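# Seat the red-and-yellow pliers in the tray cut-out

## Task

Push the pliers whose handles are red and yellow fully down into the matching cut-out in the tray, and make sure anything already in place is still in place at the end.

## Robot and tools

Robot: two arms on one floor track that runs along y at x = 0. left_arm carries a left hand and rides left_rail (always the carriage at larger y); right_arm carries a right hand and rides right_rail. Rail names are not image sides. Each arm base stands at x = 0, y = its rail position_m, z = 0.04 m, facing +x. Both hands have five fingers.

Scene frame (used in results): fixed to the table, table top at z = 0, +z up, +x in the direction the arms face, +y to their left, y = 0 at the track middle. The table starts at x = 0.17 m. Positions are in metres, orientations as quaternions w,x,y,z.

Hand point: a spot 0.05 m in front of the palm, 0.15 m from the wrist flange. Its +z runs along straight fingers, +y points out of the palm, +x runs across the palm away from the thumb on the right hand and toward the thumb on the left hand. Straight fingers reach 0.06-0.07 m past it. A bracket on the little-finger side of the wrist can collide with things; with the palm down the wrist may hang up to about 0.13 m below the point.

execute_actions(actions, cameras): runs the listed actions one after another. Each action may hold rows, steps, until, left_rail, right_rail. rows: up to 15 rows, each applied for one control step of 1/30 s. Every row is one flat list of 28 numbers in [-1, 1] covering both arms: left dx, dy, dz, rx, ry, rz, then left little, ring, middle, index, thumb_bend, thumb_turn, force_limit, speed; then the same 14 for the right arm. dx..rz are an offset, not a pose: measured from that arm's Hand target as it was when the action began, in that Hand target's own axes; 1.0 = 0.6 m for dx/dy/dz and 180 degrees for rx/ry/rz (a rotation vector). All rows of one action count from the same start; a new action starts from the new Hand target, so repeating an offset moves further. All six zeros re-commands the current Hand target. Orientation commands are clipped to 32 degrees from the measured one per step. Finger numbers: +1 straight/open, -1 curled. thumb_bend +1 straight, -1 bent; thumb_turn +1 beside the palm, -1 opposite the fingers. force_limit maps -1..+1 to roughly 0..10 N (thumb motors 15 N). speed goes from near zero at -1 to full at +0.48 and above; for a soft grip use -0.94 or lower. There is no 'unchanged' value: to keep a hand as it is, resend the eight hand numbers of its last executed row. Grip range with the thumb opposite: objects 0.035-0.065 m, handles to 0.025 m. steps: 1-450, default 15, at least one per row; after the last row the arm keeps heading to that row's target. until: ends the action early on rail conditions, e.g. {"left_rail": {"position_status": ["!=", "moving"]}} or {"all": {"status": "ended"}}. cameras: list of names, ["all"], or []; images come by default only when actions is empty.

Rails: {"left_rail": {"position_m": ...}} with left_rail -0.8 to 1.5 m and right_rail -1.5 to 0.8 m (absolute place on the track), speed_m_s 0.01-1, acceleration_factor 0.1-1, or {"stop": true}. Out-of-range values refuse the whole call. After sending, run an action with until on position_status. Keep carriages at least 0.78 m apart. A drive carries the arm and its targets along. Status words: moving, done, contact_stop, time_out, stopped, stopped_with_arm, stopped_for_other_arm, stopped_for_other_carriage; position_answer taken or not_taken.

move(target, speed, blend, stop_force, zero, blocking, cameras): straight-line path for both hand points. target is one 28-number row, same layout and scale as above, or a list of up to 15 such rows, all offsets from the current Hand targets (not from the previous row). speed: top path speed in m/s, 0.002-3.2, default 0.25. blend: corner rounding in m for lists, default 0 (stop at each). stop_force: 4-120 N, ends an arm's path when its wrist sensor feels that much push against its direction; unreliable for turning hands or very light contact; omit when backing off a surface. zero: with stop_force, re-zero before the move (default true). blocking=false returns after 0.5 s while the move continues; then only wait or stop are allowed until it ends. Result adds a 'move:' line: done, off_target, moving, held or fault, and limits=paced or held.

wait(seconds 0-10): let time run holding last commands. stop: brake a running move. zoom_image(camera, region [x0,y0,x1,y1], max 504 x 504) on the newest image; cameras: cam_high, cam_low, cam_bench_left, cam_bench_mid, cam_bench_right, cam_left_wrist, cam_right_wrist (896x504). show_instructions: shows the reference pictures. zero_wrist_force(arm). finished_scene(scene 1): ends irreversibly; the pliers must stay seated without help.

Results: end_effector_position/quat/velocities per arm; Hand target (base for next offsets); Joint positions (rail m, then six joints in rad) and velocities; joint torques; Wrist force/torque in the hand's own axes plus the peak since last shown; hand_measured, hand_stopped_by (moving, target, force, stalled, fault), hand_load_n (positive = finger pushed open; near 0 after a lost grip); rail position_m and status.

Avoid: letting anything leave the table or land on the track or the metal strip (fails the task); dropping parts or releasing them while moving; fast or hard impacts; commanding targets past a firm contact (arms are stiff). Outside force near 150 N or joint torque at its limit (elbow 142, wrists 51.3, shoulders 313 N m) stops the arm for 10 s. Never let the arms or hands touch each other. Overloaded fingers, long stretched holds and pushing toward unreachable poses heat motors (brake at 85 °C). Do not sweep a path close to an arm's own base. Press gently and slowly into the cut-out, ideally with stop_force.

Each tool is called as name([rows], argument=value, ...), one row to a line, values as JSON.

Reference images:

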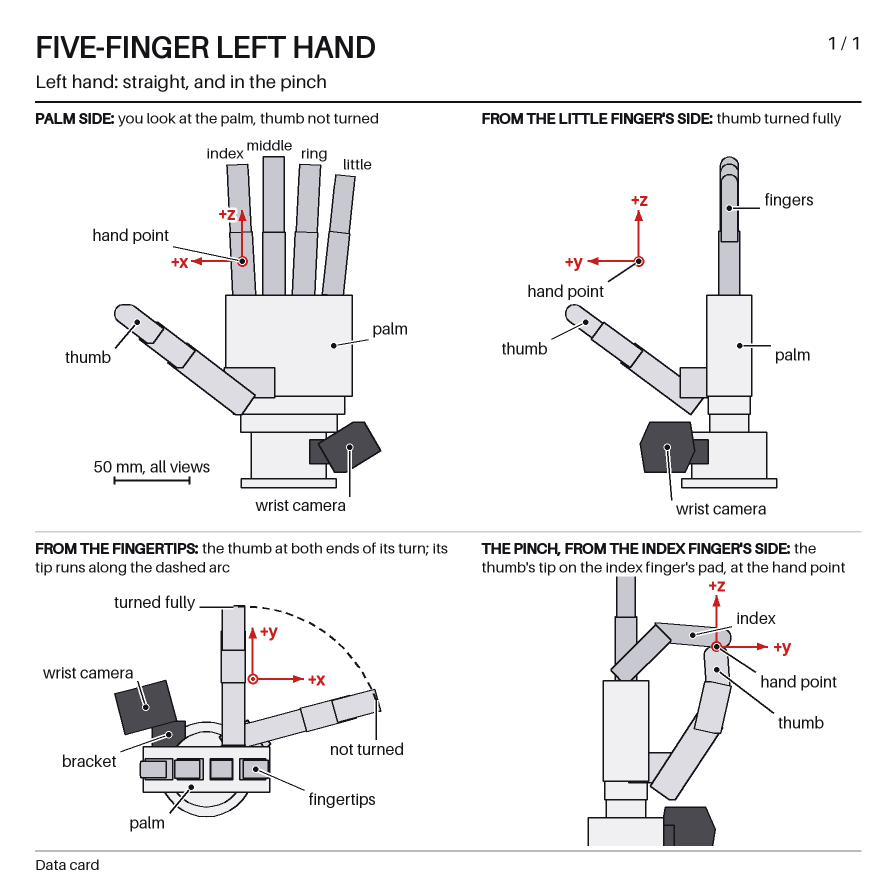

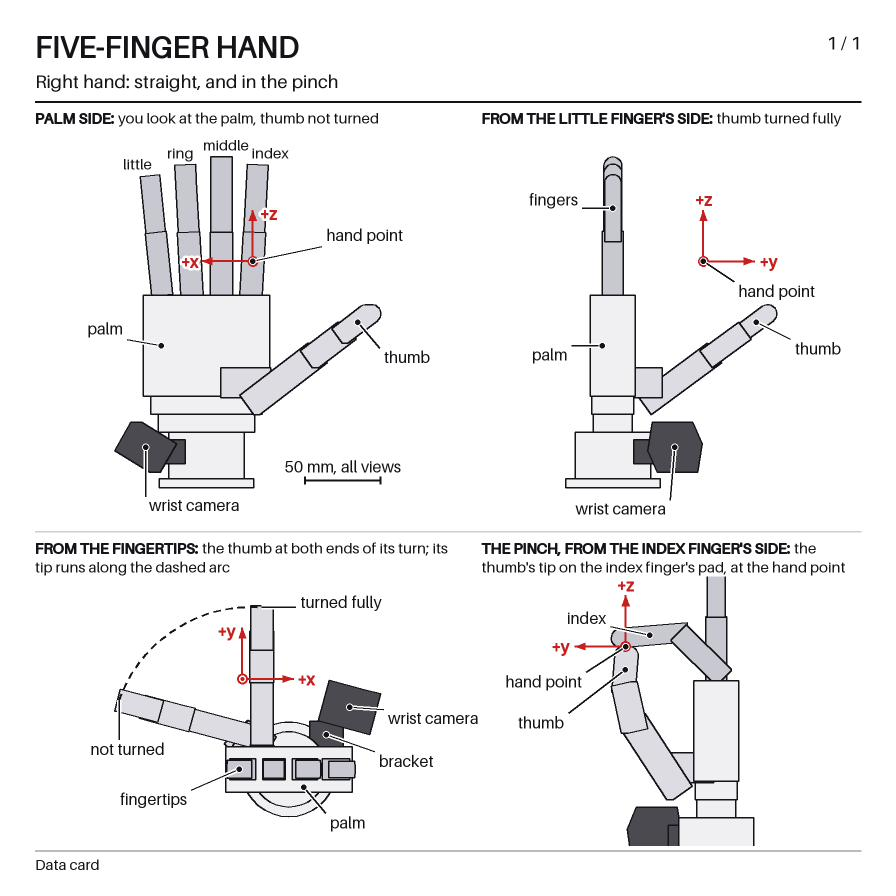

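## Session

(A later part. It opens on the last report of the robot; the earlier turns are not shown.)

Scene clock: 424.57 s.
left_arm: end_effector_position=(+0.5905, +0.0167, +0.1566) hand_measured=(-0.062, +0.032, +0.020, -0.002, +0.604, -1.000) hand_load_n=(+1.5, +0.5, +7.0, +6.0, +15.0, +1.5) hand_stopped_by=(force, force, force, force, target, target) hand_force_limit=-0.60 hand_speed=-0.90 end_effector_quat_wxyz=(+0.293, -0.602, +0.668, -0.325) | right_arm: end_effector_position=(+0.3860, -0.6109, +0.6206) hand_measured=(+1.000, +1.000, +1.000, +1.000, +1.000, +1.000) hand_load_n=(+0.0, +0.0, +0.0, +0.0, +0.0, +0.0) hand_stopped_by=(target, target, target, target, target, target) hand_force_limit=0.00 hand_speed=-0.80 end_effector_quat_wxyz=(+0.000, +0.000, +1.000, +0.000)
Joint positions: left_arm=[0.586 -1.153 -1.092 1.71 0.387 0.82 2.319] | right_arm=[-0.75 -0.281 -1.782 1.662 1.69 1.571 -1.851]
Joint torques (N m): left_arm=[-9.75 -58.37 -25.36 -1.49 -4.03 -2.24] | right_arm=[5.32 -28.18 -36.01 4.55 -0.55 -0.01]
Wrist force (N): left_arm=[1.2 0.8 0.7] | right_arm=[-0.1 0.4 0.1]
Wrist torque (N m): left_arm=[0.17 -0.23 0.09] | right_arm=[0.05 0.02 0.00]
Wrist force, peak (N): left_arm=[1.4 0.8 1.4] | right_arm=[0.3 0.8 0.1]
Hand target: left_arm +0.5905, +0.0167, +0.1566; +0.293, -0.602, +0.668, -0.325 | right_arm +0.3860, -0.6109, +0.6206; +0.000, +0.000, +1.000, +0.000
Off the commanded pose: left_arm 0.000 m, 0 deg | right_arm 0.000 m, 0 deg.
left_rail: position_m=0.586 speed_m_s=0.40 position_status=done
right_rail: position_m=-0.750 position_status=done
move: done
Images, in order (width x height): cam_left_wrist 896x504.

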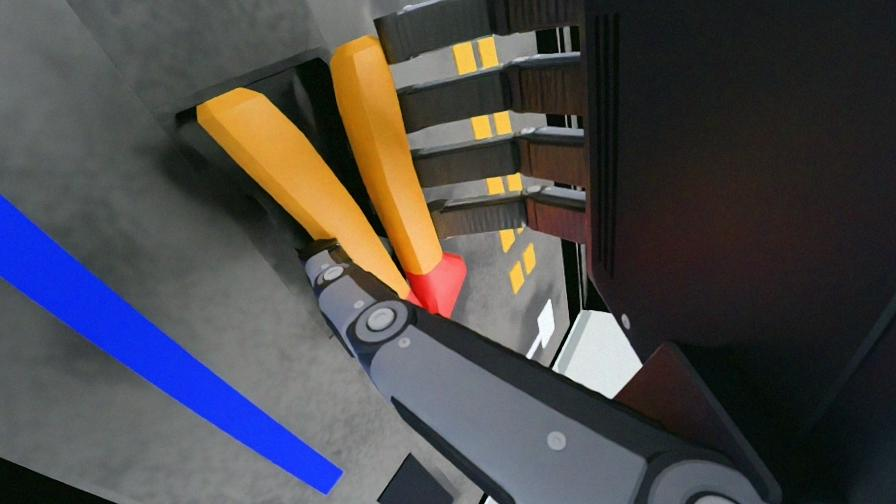

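move([
  [-0.0019,0.0151,0.0148,0,0,0, -0.3,-0.3,-0.35,-0.35,0.6,-1,-0.6,-0.9, 0,0,0,0,0,0,1,1,1,1,1,1,0,-0.8],
], speed=0.015, stop_force=5, cameras=["cam_left_wrist","cam_right_wrist","cam_high"])

zoom_image(camera="cam_left_wrist", region=[100, 0, 500, 340])

zoom_image(camera="cam_high", region=[360, 230, 440, 330])

zoom_image(camera="cam_right_wrist", region=[620, 240, 770, 350])

Scene clock: 448.73 s.
left_arm: end_effector_position=(+0.5920, +0.0177, +0.1440) hand_measured=(-0.062, +0.032, +0.020, -0.002, +0.604, -1.000) hand_load_n=(+1.5, +0.5, +7.0, +6.0, +15.5, +1.5) hand_stopped_by=(force, force, force, force, target, target) hand_force_limit=-0.60 hand_speed=-0.90 end_effector_quat_wxyz=(+0.293, -0.602, +0.668, -0.325) | right_arm: end_effector_position=(+0.3860, -0.6109, +0.6206) hand_measured=(+1.000, +1.000, +1.000, +1.000, +1.000, +1.000) hand_load_n=(+0.0, +0.0, +0.0, +0.0, +0.0, +0.0) hand_stopped_by=(target, target, target, target, target, target) hand_force_limit=0.00 hand_speed=-0.80 end_effector_quat_wxyz=(+0.000, +0.000, +1.000, +0.000)
Joint positions: left_arm=[0.586 -1.151 -1.08 1.718 0.365 0.821 2.323] | right_arm=[-0.75 -0.281 -1.782 1.662 1.69 1.571 -1.851]
Joint torques (N m): left_arm=[7.64 -59.74 -25.34 -1.59 1.17 2.63] | right_arm=[7.93 -27.45 -35.05 4.72 -0.61 0.19]
Wrist force (N): left_arm=[1.2 0.6 0.6] | right_arm=[0.2 0.1 0.3]
Wrist torque (N m): left_arm=[0.12 -0.22 -0.16] | right_arm=[0.00 -0.02 0.01]
Wrist force, peak (N): left_arm=[1.5 0.8 1.3] | right_arm=[-0.5 0.5 0.2]
Hand target: left_arm +0.5920, +0.0177, +0.1440; +0.293, -0.602, +0.668, -0.325 | right_arm +0.3860, -0.6109, +0.6206; +0.000, +0.000, +1.000, +0.000
Off the commanded pose: left_arm 0.000 m, 0 deg | right_arm 0.000 m, 0 deg.
left_rail: position_m=0.586 speed_m_s=0.40 position_status=done
right_rail: position_m=-0.750 position_status=done
move: done
Images, in order (width x height): cam_high 896x504, cam_left_wrist 896x504, cam_right_wrist 896x504.

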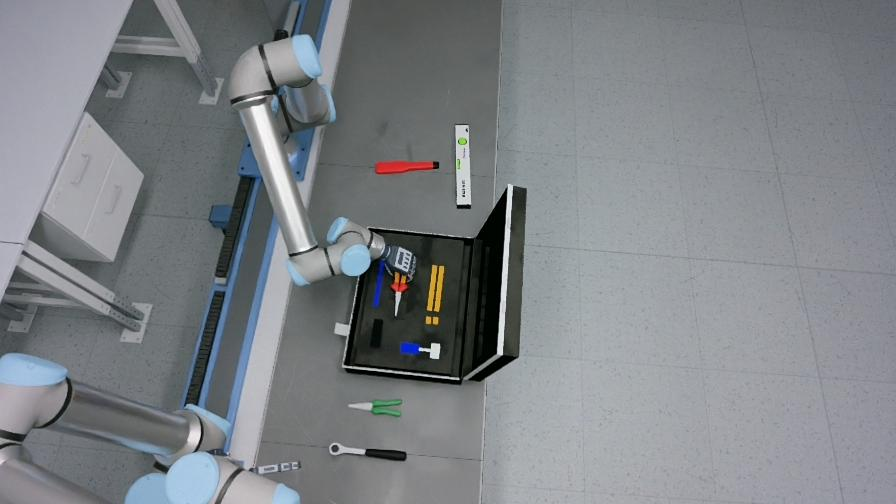

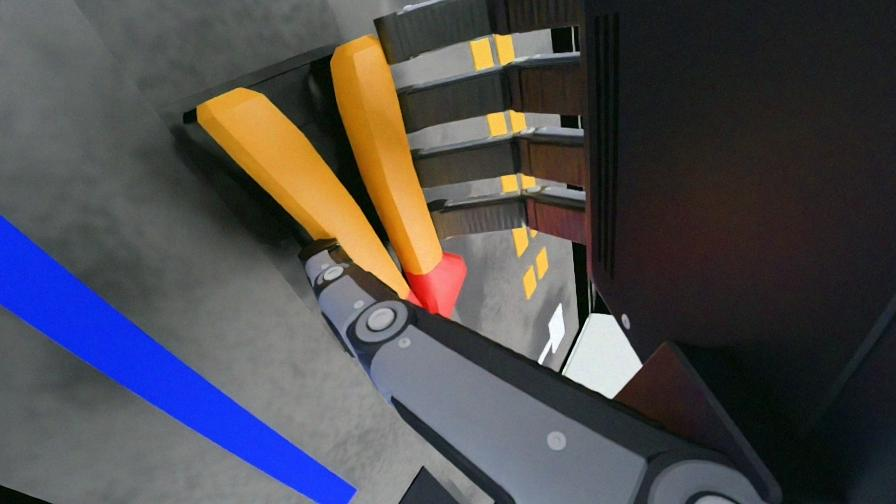

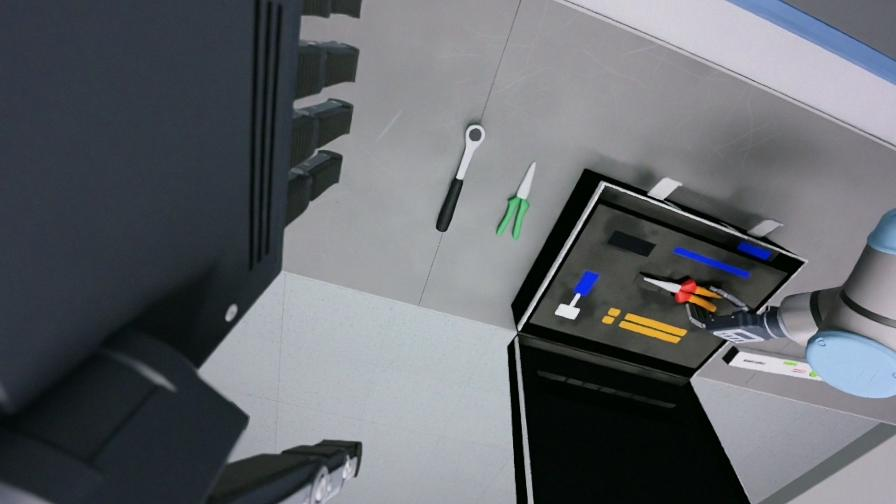

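Scaled by 1.260.

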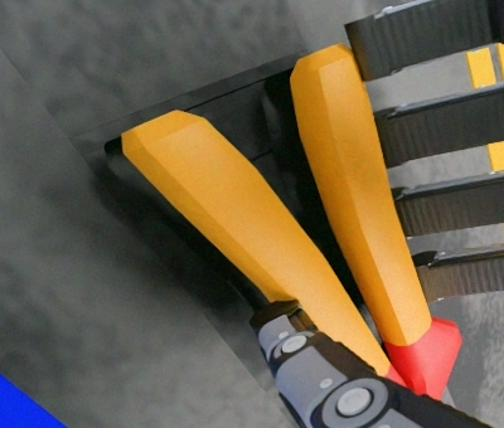

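Scaled by 5.040.

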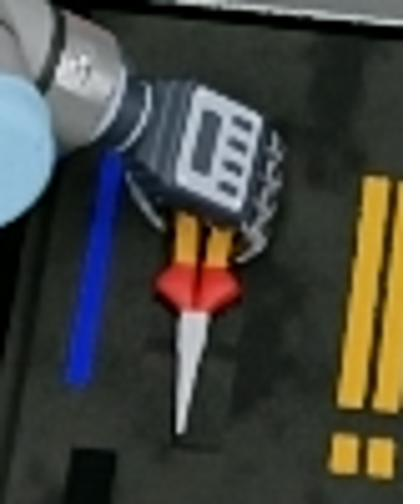

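Scaled by 3.360.

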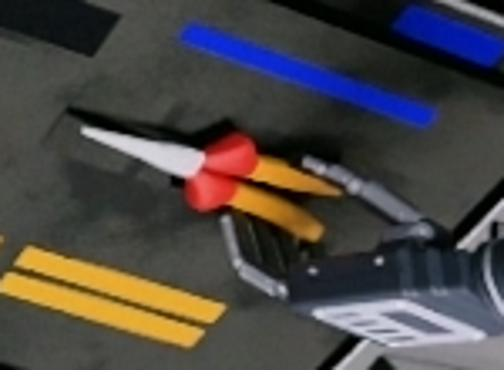

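move([
  [0,0.0131,0.0103,0,0,0, -0.3,-0.3,-0.35,-0.35,0.6,-1,-0.6,-0.9, 0,0,0,0,0,0,1,1,1,1,1,1,0,-0.8],
], speed=0.012, stop_force=5, cameras=["cam_left_wrist","cam_right_wrist","cam_high"])

zoom_image(camera="cam_left_wrist", region=[100, 0, 500, 340])

zoom_image(camera="cam_high", region=[360, 230, 440, 330])

zoom_image(camera="cam_right_wrist", region=[620, 240, 770, 350])

Scene clock: 489.80 s.
left_arm: end_effector_position=(+0.5920, +0.0177, +0.1340) hand_measured=(-0.062, +0.032, +0.020, -0.002, +0.604, -1.000) hand_load_n=(+1.5, +0.5, +7.0, +5.5, +15.5, +1.5) hand_stopped_by=(force, force, force, force, target, target) hand_force_limit=-0.60 hand_speed=-0.90 end_effector_quat_wxyz=(+0.293, -0.602, +0.668, -0.325) | right_arm: end_effector_position=(+0.3860, -0.6109, +0.6206) hand_measured=(+1.000, +1.000, +1.000, +1.000, +1.000, +1.000) hand_load_n=(+0.0, +0.0, +0.0, +0.0, +0.0, +0.0) hand_stopped_by=(target, target, target, target, target, target) hand_force_limit=0.00 hand_speed=-0.80 end_effector_quat_wxyz=(+0.000, +0.000, +1.000, +0.000)
Joint positions: left_arm=[0.586 -1.151 -1.07 1.723 0.35 0.821 2.323] | right_arm=[-0.75 -0.281 -1.782 1.662 1.69 1.571 -1.851]
Joint torques (N m): left_arm=[10.05 -59.8 -24.94 -1.42 1.17 2.76] | right_arm=[6.16 -27.68 -35.78 4.9 -0.69 0.33]
Wrist force (N): left_arm=[1.4 0.8 0.8] | right_arm=[0.1 0.4 0.1]
Wrist torque (N m): left_arm=[0.11 -0.23 -0.16] | right_arm=[0.06 0.00 0.02]
Wrist force, peak (N): left_arm=[1.5 0.9 1.2] | right_arm=[-0.2 0.8 -0.1]
Hand target: left_arm +0.5920, +0.0177, +0.1340; +0.293, -0.602, +0.668, -0.325 | right_arm +0.3860, -0.6109, +0.6206; +0.000, +0.000, +1.000, +0.000
Off the commanded pose: left_arm 0.000 m, 0 deg | right_arm 0.000 m, 0 deg.
left_rail: position_m=0.586 speed_m_s=0.40 position_status=done
right_rail: position_m=-0.750 position_status=done
move: done
Images, in order (width x height): cam_high 896x504, cam_left_wrist 896x504, cam_right_wrist 896x504.

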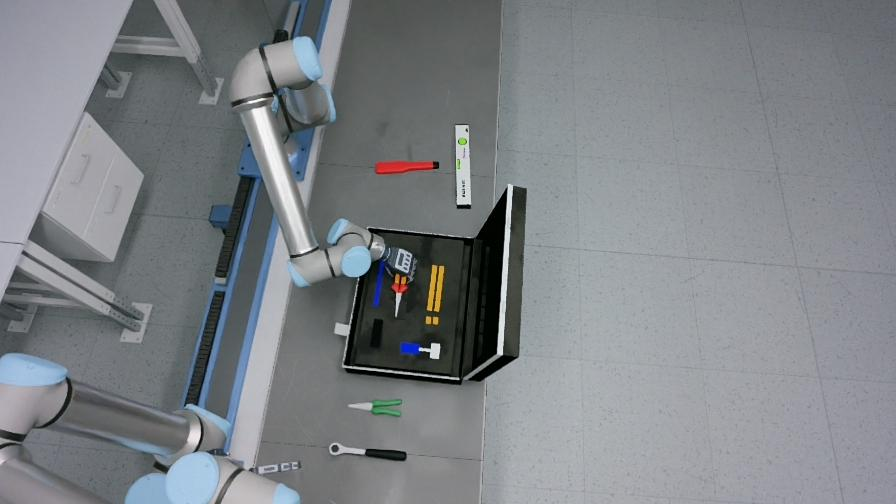

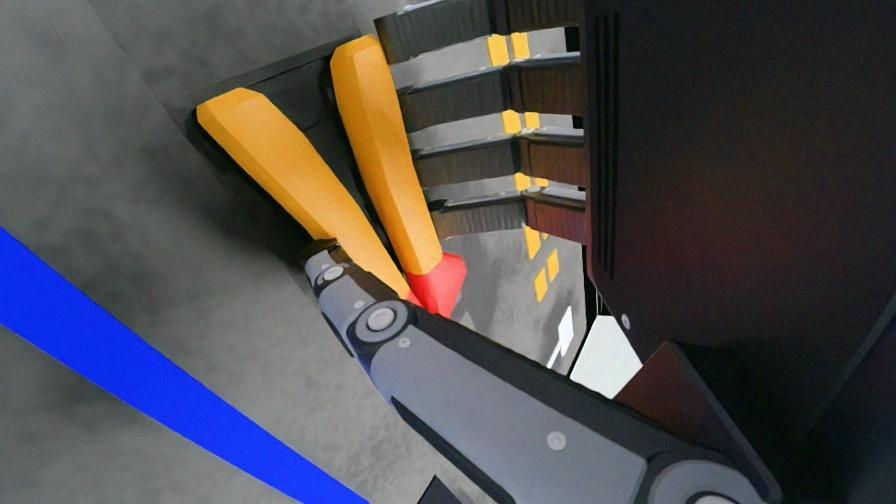

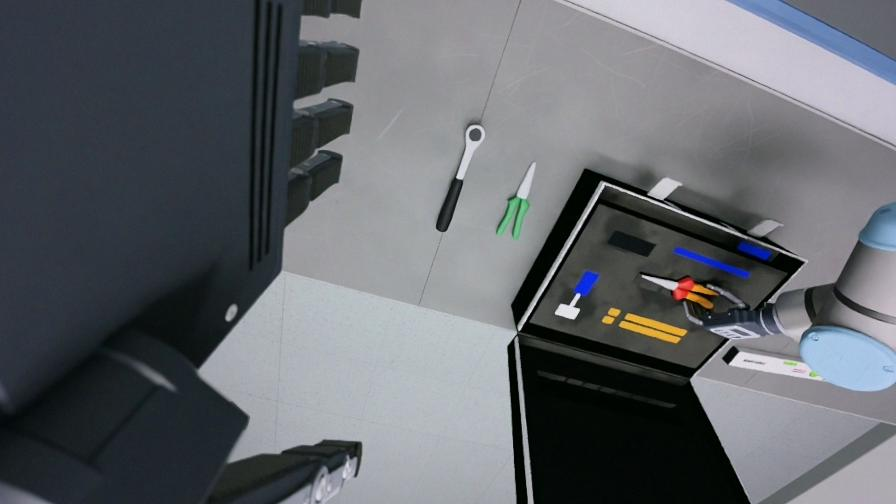

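Scaled by 1.260.

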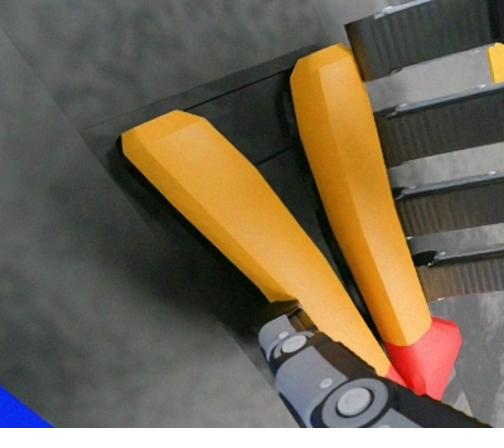

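Scaled by 5.040.

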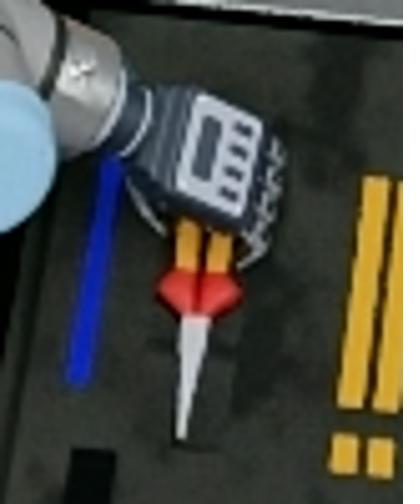

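Scaled by 3.360.

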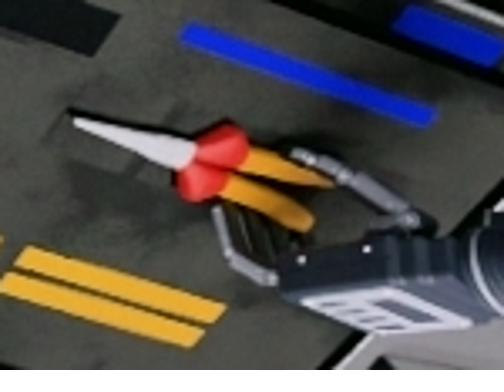

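move([
  [0,0.0105,0.0082,0,0,0, -0.3,-0.3,-0.35,-0.35,0.6,-1,-0.6,-0.9, 0,0,0,0,0,0,1,1,1,1,1,1,0,-0.8],
], speed=0.012, stop_force=5, cameras=["cam_left_wrist","cam_right_wrist","cam_high"])

zoom_image(camera="cam_left_wrist", region=[150, 20, 450, 320])

zoom_image(camera="cam_high", region=[360, 230, 440, 330])

zoom_image(camera="cam_right_wrist", region=[620, 240, 770, 350])

Scene clock: 497.27 s.
left_arm: end_effector_position=(+0.5920, +0.0177, +0.1310) hand_measured=(-0.062, +0.032, +0.020, -0.002, +0.604, -1.000) hand_load_n=(+1.0, +0.5, +6.5, +5.5, +15.5, +1.5) hand_stopped_by=(force, force, force, force, target, target) hand_force_limit=-0.60 hand_speed=-0.90 end_effector_quat_wxyz=(+0.293, -0.602, +0.668, -0.325) | right_arm: end_effector_position=(+0.3860, -0.6109, +0.6206) hand_measured=(+1.000, +1.000, +1.000, +1.000, +1.000, +1.000) hand_load_n=(+0.0, +0.0, +0.0, +0.0, +0.0, +0.0) hand_stopped_by=(target, target, target, target, target, target) hand_force_limit=0.00 hand_speed=-0.80 end_effector_quat_wxyz=(+0.000, +0.000, +1.000, +0.000)
Joint positions: left_arm=[0.586 -1.151 -1.067 1.725 0.345 0.821 2.323] | right_arm=[-0.75 -0.281 -1.782 1.662 1.69 1.571 -1.851]
Joint torques (N m): left_arm=[7.76 -93.11 -38.7 6.98 0.94 1.71] | right_arm=[5.1 -26.02 -35.44 4.8 -0.6 0.38]
Wrist force (N): left_arm=[1.1 -3.3 -2.3] | right_arm=[0.1 0.6 -0.1]
Wrist torque (N m): left_arm=[0.18 -0.26 -0.07] | right_arm=[0.10 0.00 0.02]
Wrist force, peak (N): left_arm=[1.1 -5.4 -3.8] | right_arm=[-0.2 0.8 0.0]
Hand target: left_arm +0.5920, +0.0177, +0.1310; +0.293, -0.602, +0.668, -0.325 (not the last commanded pose) | right_arm +0.3860, -0.6109, +0.6206; +0.000, +0.000, +1.000, +0.000
Off the commanded pose: left_arm 0.005 m, 0 deg | right_arm 0.000 m, 0 deg.
left_rail: position_m=0.586 speed_m_s=0.40 position_status=done
right_rail: position_m=-0.750 position_status=done
move: contact (left_arm)
Images, in order (width x height): cam_high 896x504, cam_left_wrist 896x504, cam_right_wrist 896x504.

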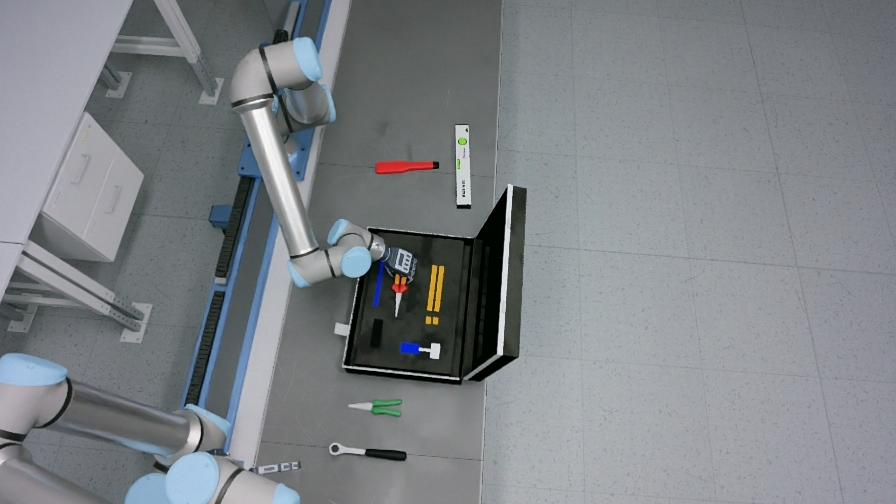

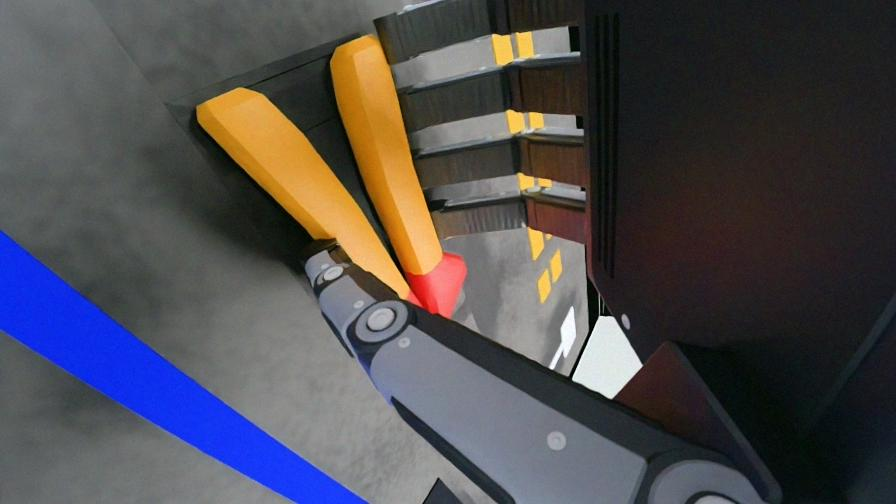

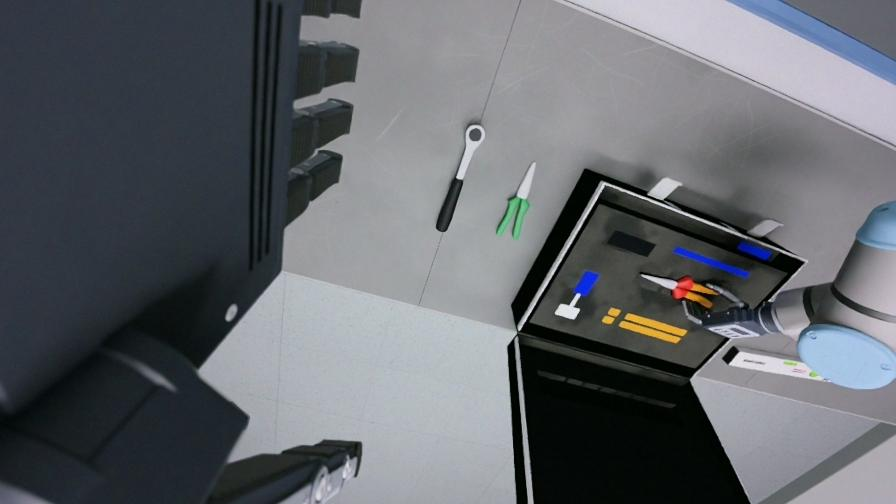

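Scaled by 1.680.

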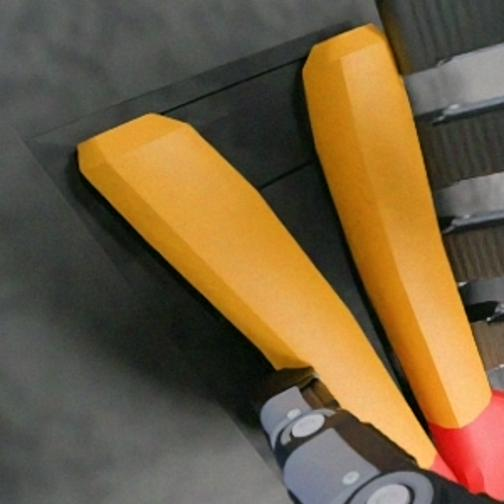

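Scaled by 5.040.

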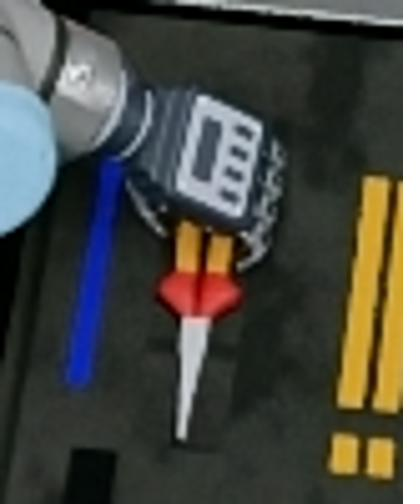

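Scaled by 3.360.

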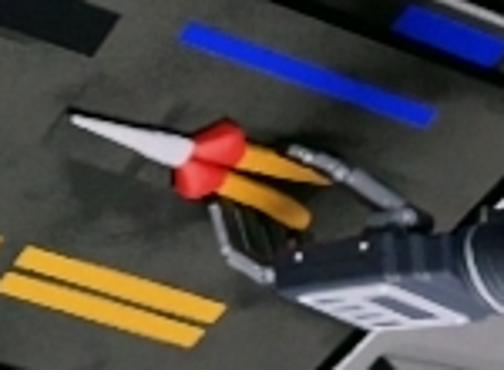

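move([
  [0,-0.0013,-0.001,0,0,0, -0.3,-0.3,-0.35,-0.35,0.6,-1,-0.6,-0.9, 0,0,0,0,0,0,1,1,1,1,1,1,0,-0.8],
  [0.0007,0.0028,-0.0062,0,0,0, -0.3,-0.3,-0.35,-0.35,0.6,-1,-0.6,-0.9, 0,0,0,0,0,0,1,1,1,1,1,1,0,-0.8],
], speed=0.008, stop_force=5, cameras=[])

Scene clock: 516.30 s.
left_arm: end_effector_position=(+0.5887, +0.0177, +0.1320) hand_measured=(-0.062, +0.032, +0.020, +0.000, +0.604, -1.000) hand_load_n=(+2.5, +1.0, +8.5, +7.0, +14.5, +1.5) hand_stopped_by=(force, force, force, force, target, target) hand_force_limit=-0.60 hand_speed=-0.90 end_effector_quat_wxyz=(+0.293, -0.602, +0.668, -0.325) | right_arm: end_effector_position=(+0.3860, -0.6109, +0.6206) hand_measured=(+1.000, +1.000, +1.000, +1.000, +1.000, +1.000) hand_load_n=(+0.0, +0.0, +0.0, +0.0, +0.0, +0.0) hand_stopped_by=(target, target, target, target, target, target) hand_force_limit=0.00 hand_speed=-0.80 end_effector_quat_wxyz=(+0.000, +0.000, +1.000, +0.000)
Joint positions: left_arm=[0.586 -1.155 -1.07 1.729 0.348 0.818 2.317] | right_arm=[-0.75 -0.281 -1.782 1.662 1.69 1.571 -1.851]
Joint torques (N m): left_arm=[5.14 -57.34 -38.3 0.82 2.33 2.09] | right_arm=[8.56 -28.53 -35.25 5.02 -0.35 0.35]
Wrist force (N): left_arm=[0.6 -3.8 3.9] | right_arm=[0.0 0.4 0.0]
Wrist torque (N m): left_arm=[0.20 -0.12 0.21] | right_arm=[0.06 0.01 0.01]
Wrist force, peak (N): left_arm=[1.2 -5.0 4.2] | right_arm=[-0.3 0.8 0.4]
Hand target: left_arm +0.5887, +0.0177, +0.1320; +0.293, -0.602, +0.668, -0.325 (not the last commanded pose) | right_arm +0.3860, -0.6109, +0.6206; +0.000, +0.000, +1.000, +0.000
Off the commanded pose: left_arm 0.001 m, 0 deg | right_arm 0.000 m, 0 deg.
left_rail: position_m=0.586 speed_m_s=0.40 position_status=done
right_rail: position_m=-0.750 position_status=done
move: contact (left_arm); path passed 1 of 2 targets
No camera images: "cameras" was empty.

move(target=[-0.0014,-0.0082,0.0105,0,0,0, -0.3,-0.3,-0.35,-0.35,0.6,-1,-0.6,-0.9, 0,0,0,0,0,0,1,1,1,1,1,1,0,-0.8], speed=0.008, stop_force=9, cameras=[])

Scene clock: 522.70 s.
left_arm: end_effector_position=(+0.5948, +0.0177, +0.1320) hand_measured=(-0.062, +0.032, +0.020, +0.000, +0.604, -1.000) hand_load_n=(+1.5, +0.5, +6.0, +4.0, +16.0, +1.0) hand_stopped_by=(force, force, force, force, target, target) hand_force_limit=-0.60 hand_speed=-0.90 end_effector_quat_wxyz=(+0.293, -0.602, +0.668, -0.325) | right_arm: end_effector_position=(+0.3860, -0.6109, +0.6206) hand_measured=(+1.000, +1.000, +1.000, +1.000, +1.000, +1.000) hand_load_n=(+0.0, +0.0, +0.0, +0.0, +0.0, +0.0) hand_stopped_by=(target, target, target, target, target, target) hand_force_limit=0.00 hand_speed=-0.80 end_effector_quat_wxyz=(+0.000, +0.000, +1.000, +0.000)
Joint positions: left_arm=[0.586 -1.147 -1.066 1.721 0.345 0.823 2.327] | right_arm=[-0.75 -0.281 -1.782 1.662 1.69 1.571 -1.851]
Joint torques (N m): left_arm=[-5.61 -95.23 -24.34 7.02 -4.87 -3.04] | right_arm=[12.25 -28.36 -34.92 4.84 -0.55 0.55]
Wrist force (N): left_arm=[2.2 1.7 -3.6] | right_arm=[-0.2 0.6 0.0]
Wrist torque (N m): left_arm=[0.09 -0.14 -0.23] | right_arm=[0.10 0.04 0.01]
Wrist force, peak (N): left_arm=[0.3 -4.8 4.0] | right_arm=[-0.4 0.6 0.2]
Hand target: left_arm +0.5948, +0.0177, +0.1320; +0.293, -0.602, +0.668, -0.325 (not the last commanded pose) | right_arm +0.3860, -0.6109, +0.6206; +0.000, +0.000, +1.000, +0.000
Off the commanded pose: left_arm 0.002 m, 0 deg | right_arm 0.000 m, 0 deg.
left_rail: position_m=0.586 speed_m_s=0.40 position_status=done
right_rail: position_m=-0.750 position_status=done
move: contact (left_arm)
No camera images: "cameras" was empty.

move([
  [0.0005,0.0031,-0.0039,0,0,0, -0.3,-0.3,-0.35,-0.35,0.6,-1,-0.6,-0.9, 0,0,0,0,0,0,1,1,1,1,1,1,0,-0.8],
  [-0.0128,0.0039,-0.005,0,0,0, -0.3,-0.3,-0.35,-0.35,0.6,-1,-0.6,-0.9, 0,0,0,0,0,0,1,1,1,1,1,1,0,-0.8],
], speed=0.008, stop_force=5, cameras=[])

Scene clock: 529.30 s.
left_arm: end_effector_position=(+0.5918, +0.0257, +0.1320) hand_measured=(-0.062, +0.032, +0.020, +0.000, +0.604, -1.000) hand_load_n=(+0.5, +0.5, +7.0, +7.5, +14.0, +3.5) hand_stopped_by=(force, force, force, force, target, target) hand_force_limit=-0.60 hand_speed=-0.90 end_effector_quat_wxyz=(+0.293, -0.602, +0.668, -0.325) | right_arm: end_effector_position=(+0.3860, -0.6109, +0.6206) hand_measured=(+1.000, +1.000, +1.000, +1.000, +1.000, +1.000) hand_load_n=(+0.0, +0.0, +0.0, +0.0, +0.0, +0.0) hand_stopped_by=(target, target, target, target, target, target) hand_force_limit=0.00 hand_speed=-0.80 end_effector_quat_wxyz=(+0.000, +0.000, +1.000, +0.000)
Joint positions: left_arm=[0.586 -1.146 -1.077 1.739 0.337 0.824 2.328] | right_arm=[-0.75 -0.281 -1.782 1.662 1.69 1.571 -1.851]
Joint torques (N m): left_arm=[10.58 -89.95 -18.09 -0.38 1.09 2.99] | right_arm=[10.58 -32.84 -34.89 5.05 -0.62 0.37]
Wrist force (N): left_arm=[5.7 -5.2 -2.9] | right_arm=[-0.2 0.0 0.2]
Wrist torque (N m): left_arm=[-0.05 -0.27 -0.20] | right_arm=[0.00 0.04 -0.01]
Wrist force, peak (N): left_arm=[6.7 -5.3 -2.6] | right_arm=[0.2 0.7 0.2]
Hand target: left_arm +0.5918, +0.0257, +0.1320; +0.293, -0.602, +0.668, -0.325 | right_arm +0.3860, -0.6109, +0.6206; +0.000, +0.000, +1.000, +0.000
Off the commanded pose: left_arm 0.000 m, 0 deg | right_arm 0.000 m, 0 deg.
left_rail: position_m=0.586 speed_m_s=0.40 position_status=done
right_rail: position_m=-0.750 position_status=done
move: done
No camera images: "cameras" was empty.

move(target=[0.0133,-0.0008,0.0011,0,0,0, -0.3,-0.3,-0.35,-0.35,0.6,-1,-0.6,-0.9, 0,0,0,0,0,0,1,1,1,1,1,1,0,-0.8], speed=0.02, cameras=["cam_left_wrist"])

move(target=[0.0133,-0.0008,0.0011,0,0,0, -0.3,-0.3,-0.35,-0.35,0.6,-1,-0.6,-0.9, 0,0,0,0,0,0,1,1,1,1,1,1,0,-0.8], speed=0.008, stop_force=4, cameras=[])

Scene clock: 535.50 s.
left_arm: end_effector_position=(+0.5918, +0.0179, +0.1320) hand_measured=(-0.062, +0.032, +0.020, +0.000, +0.604, -1.000) hand_load_n=(+1.5, +0.5, +7.0, +5.5, +15.5, +1.5) hand_stopped_by=(force, force, force, force, target, target) hand_force_limit=-0.60 hand_speed=-0.90 end_effector_quat_wxyz=(+0.293, -0.602, +0.668, -0.325) | right_arm: end_effector_position=(+0.3860, -0.6109, +0.6206) hand_measured=(+1.000, +1.000, +1.000, +1.000, +1.000, +1.000) hand_load_n=(+0.0, +0.0, +0.0, +0.0, +0.0, +0.0) hand_stopped_by=(target, target, target, target, target, target) hand_force_limit=0.00 hand_speed=-0.80 end_effector_quat_wxyz=(+0.000, +0.000, +1.000, +0.000)
Joint positions: left_arm=[0.586 -1.151 -1.068 1.725 0.346 0.821 2.323] | right_arm=[-0.75 -0.281 -1.782 1.662 1.69 1.571 -1.851]
Joint torques (N m): left_arm=[-8.98 -60.87 -40.61 7.49 -3.69 -3.6] | right_arm=[7.76 -30.25 -35.19 5.48 -0.65 0.32]
Wrist force (N): left_arm=[0.0 0.1 0.3] | right_arm=[-0.1 0.5 0.2]
Wrist torque (N m): left_arm=[0.13 -0.15 0.09] | right_arm=[0.06 0.01 0.01]
Wrist force, peak (N): left_arm=[6.2 -5.5 -2.8] | right_arm=[-0.1 0.8 -0.1]
Hand target: left_arm +0.5918, +0.0177, +0.1320; +0.293, -0.602, +0.668, -0.325 | right_arm +0.3860, -0.6109, +0.6206; +0.000, +0.000, +1.000, +0.000
Off the commanded pose: left_arm 0.000 m, 0 deg | right_arm 0.000 m, 0 deg.
left_rail: position_m=0.586 speed_m_s=0.40 position_status=done
right_rail: position_m=-0.750 position_status=done
move: done
Images, in order (width x height): cam_left_wrist 896x504.

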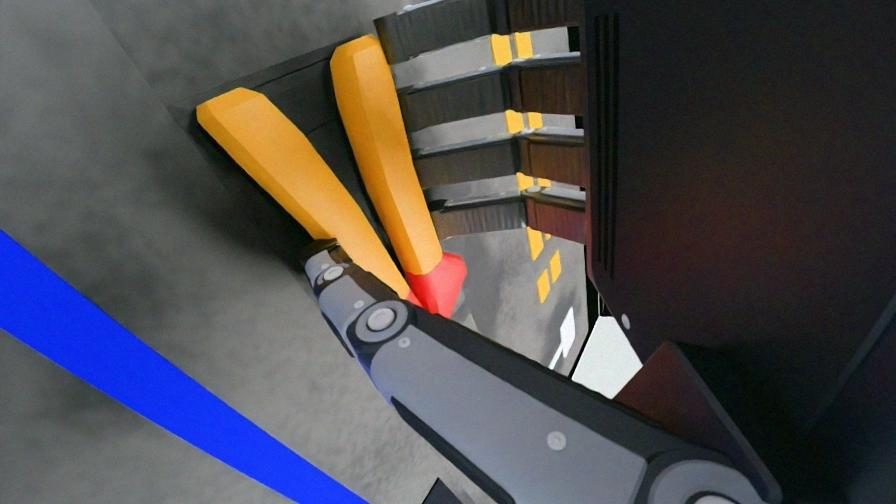

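Scene clock: 537.33 s.
left_arm: end_effector_position=(+0.5918, +0.0098, +0.1320) hand_measured=(-0.062, +0.032, +0.020, +0.000, +0.604, -1.000) hand_load_n=(+2.0, +1.0, +6.5, +4.5, +15.5, +0.5) hand_stopped_by=(force, force, force, force, target, target) hand_force_limit=-0.60 hand_speed=-0.90 end_effector_quat_wxyz=(+0.293, -0.602, +0.668, -0.325) | right_arm: end_effector_position=(+0.3860, -0.6109, +0.6206) hand_measured=(+1.000, +1.000, +1.000, +1.000, +1.000, +1.000) hand_load_n=(+0.0, +0.0, +0.0, +0.0, +0.0, +0.0) hand_stopped_by=(target, target, target, target, target, target) hand_force_limit=0.00 hand_speed=-0.80 end_effector_quat_wxyz=(+0.000, +0.000, +1.000, +0.000)
Joint positions: left_arm=[0.586 -1.156 -1.059 1.71 0.355 0.818 2.317] | right_arm=[-0.75 -0.281 -1.782 1.662 1.69 1.571 -1.851]
Joint torques (N m): left_arm=[-10.18 -65.53 -36.9 4.43 -2.59 -3.37] | right_arm=[10.05 -28.18 -34.46 4.88 -0.54 0.35]
Wrist force (N): left_arm=[-3.6 -0.8 -0.7] | right_arm=[0.0 0.2 0.1]
Wrist torque (N m): left_arm=[0.19 -0.26 0.19] | right_arm=[0.02 0.00 0.00]
Wrist force, peak (N): left_arm=[-4.0 -1.5 -0.6] | right_arm=[-0.1 0.8 0.2]
Hand target: left_arm +0.5918, +0.0098, +0.1320; +0.293, -0.602, +0.668, -0.325 | right_arm +0.3860, -0.6109, +0.6206; +0.000, +0.000, +1.000, +0.000
Off the commanded pose: left_arm 0.000 m, 0 deg | right_arm 0.000 m, 0 deg.
left_rail: position_m=0.586 speed_m_s=0.40 position_status=done
right_rail: position_m=-0.750 position_status=done
move: contact (left_arm)
No camera images: "cameras" was empty.

move(target=[-0.0131,0.0008,-0.0011,0,0,0, -0.3,-0.3,-0.35,-0.35,0.6,-1,-0.6,-0.9, 0,0,0,0,0,0,1,1,1,1,1,1,0,-0.8], speed=0.02, cameras=["cam_left_wrist","cam_right_wrist"])

zoom_image(camera="cam_left_wrist", region=[160, 20, 360, 160])

zoom_image(camera="cam_left_wrist", region=[200, 120, 480, 330])

zoom_image(camera="cam_right_wrist", region=[630, 260, 730, 320])

Scene clock: 542.53 s.
left_arm: end_effector_position=(+0.5918, +0.0175, +0.1320) hand_measured=(-0.062, +0.032, +0.020, +0.000, +0.604, -1.000) hand_load_n=(+1.5, +0.5, +7.0, +6.0, +15.0, +1.5) hand_stopped_by=(force, force, force, force, target, target) hand_force_limit=-0.60 hand_speed=-0.90 end_effector_quat_wxyz=(+0.293, -0.602, +0.668, -0.325) | right_arm: end_effector_position=(+0.3860, -0.6109, +0.6206) hand_measured=(+1.000, +1.000, +1.000, +1.000, +1.000, +1.000) hand_load_n=(+0.0, +0.0, +0.0, +0.0, +0.0, +0.0) hand_stopped_by=(target, target, target, target, target, target) hand_force_limit=0.00 hand_speed=-0.80 end_effector_quat_wxyz=(+0.000, +0.000, +1.000, +0.000)
Joint positions: left_arm=[0.586 -1.151 -1.068 1.724 0.347 0.821 2.322] | right_arm=[-0.75 -0.281 -1.782 1.662 1.69 1.571 -1.851]
Joint torques (N m): left_arm=[8.69 -93.65 -24.05 -1.68 1.28 2.65] | right_arm=[10.84 -30.92 -34.86 5.28 -0.44 0.11]
Wrist force (N): left_arm=[1.6 0.0 0.2] | right_arm=[0.0 0.1 0.1]
Wrist torque (N m): left_arm=[0.14 -0.15 -0.17] | right_arm=[0.01 0.01 0.00]
Wrist force, peak (N): left_arm=[-4.4 -1.1 -0.5] | right_arm=[-0.2 0.6 0.5]
Hand target: left_arm +0.5918, +0.0177, +0.1320; +0.293, -0.602, +0.668, -0.325 | right_arm +0.3860, -0.6109, +0.6206; +0.000, +0.000, +1.000, +0.000
Off the commanded pose: left_arm 0.000 m, 0 deg | right_arm 0.000 m, 0 deg.
left_rail: position_m=0.586 speed_m_s=0.40 position_status=done
right_rail: position_m=-0.750 position_status=done
move: done
Images, in order (width x height): cam_left_wrist 896x504, cam_right_wrist 896x504.

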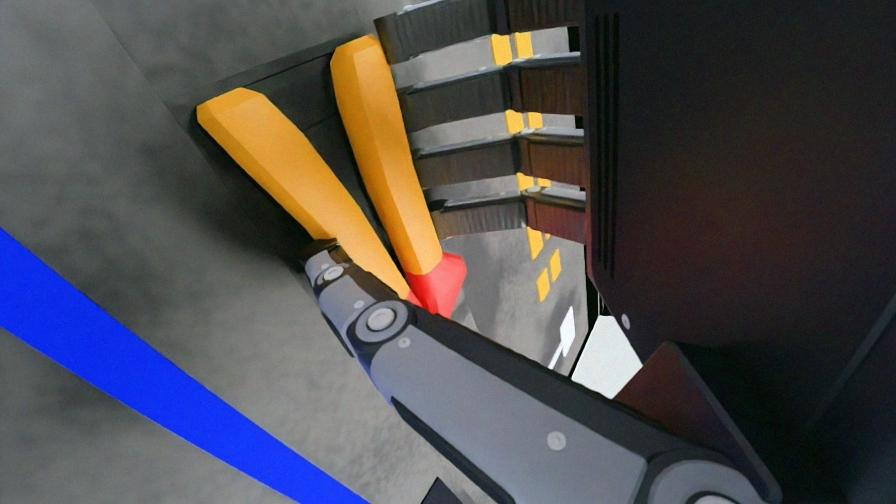

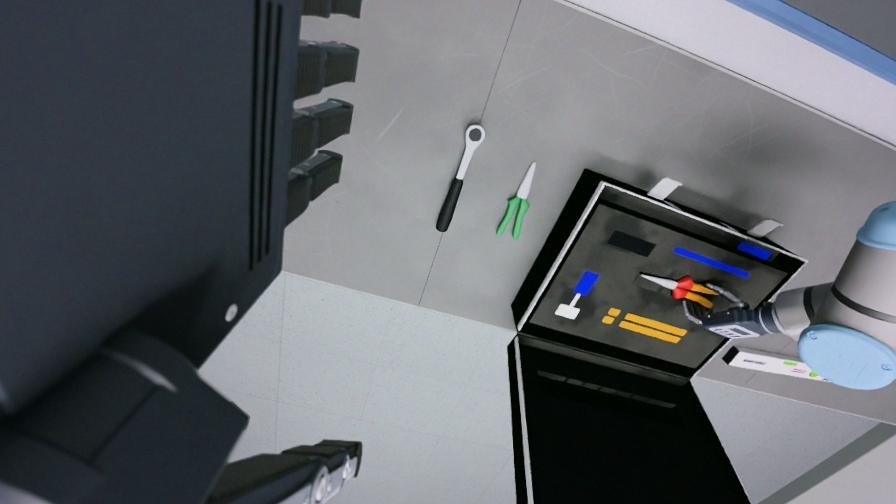

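Scaled by 2.520.

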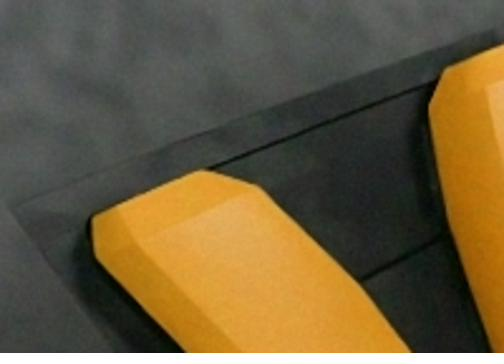

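Scaled by 1.800.

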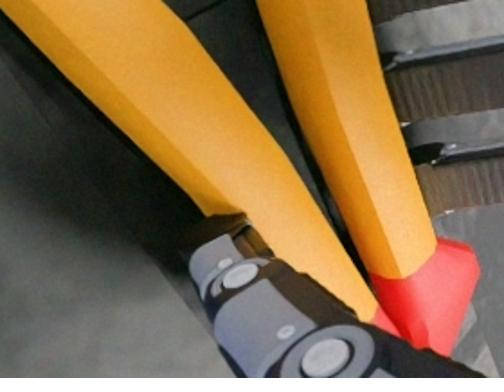

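Scaled by 5.040.

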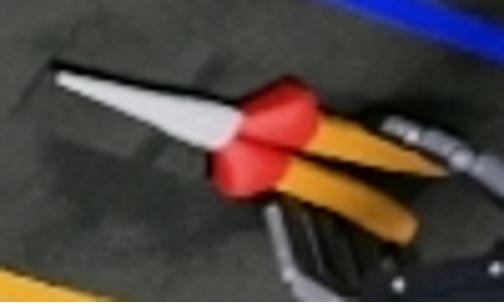

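execute_actions([
  {"rows":[[0,0,0,0,0,0, 0.06,0.14,0.14,0.12,0.7,-1,-0.6,-0.6, 0,0,0,0,0,0,1,1,1,1,1,1,0,-0.8]],"steps":35},
], cameras=["cam_left_wrist"])

Scene clock: 550.27 s.
left_arm: end_effector_position=(+0.5918, +0.0177, +0.1320) hand_measured=(+0.060, +0.140, +0.138, +0.120, +0.700, -1.000) hand_load_n=(+0.0, +0.0, -6.0, +0.0, +0.0, +0.5) hand_stopped_by=(target, target, target, target, target, target) hand_force_limit=-0.60 hand_speed=-0.60 end_effector_quat_wxyz=(+0.293, -0.602, +0.668, -0.325) | right_arm: end_effector_position=(+0.3860, -0.6109, +0.6206) hand_measured=(+1.000, +1.000, +1.000, +1.000, +1.000, +1.000) hand_load_n=(+0.0, +0.0, +0.0, +0.0, +0.0, +0.0) hand_stopped_by=(target, target, target, target, target, target) hand_force_limit=0.00 hand_speed=-0.80 end_effector_quat_wxyz=(+0.000, +0.000, +1.000, +0.000)
Joint positions: left_arm=[0.586 -1.151 -1.068 1.725 0.346 0.821 2.322] | right_arm=[-0.75 -0.281 -1.782 1.662 1.69 1.571 -1.851]
Joint torques (N m): left_arm=[7.7 -68.86 -28.12 -1.65 -0.37 2.57] | right_arm=[7.78 -28.4 -34.63 5.42 -0.64 0.45]
Wrist force (N): left_arm=[1.1 -3.4 -8.8] | right_arm=[-0.1 0.3 0.1]
Wrist torque (N m): left_arm=[0.13 -0.37 -0.13] | right_arm=[0.04 0.03 0.00]
Wrist force, peak (N): left_arm=[0.9 -3.4 -9.2] | right_arm=[0.0 0.8 0.1]
Hand target: left_arm +0.5918, +0.0177, +0.1320; +0.293, -0.602, +0.668, -0.325 | right_arm +0.3860, -0.6109, +0.6206; +0.000, +0.000, +1.000, +0.000
Off the commanded pose: left_arm 0.000 m, 0 deg | right_arm 0.000 m, 0 deg.
left_rail: position_m=0.586 speed_m_s=0.40 position_status=done
right_rail: position_m=-0.750 position_status=done
Images, in order (width x height): cam_left_wrist 896x504.

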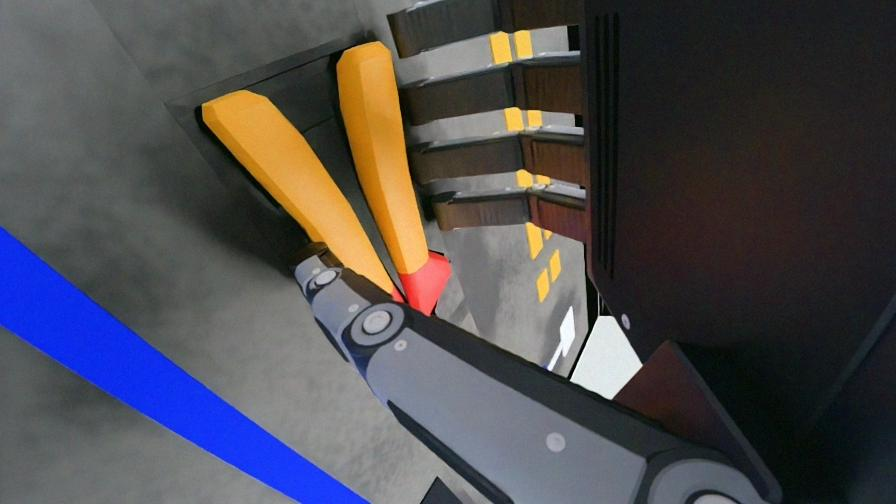

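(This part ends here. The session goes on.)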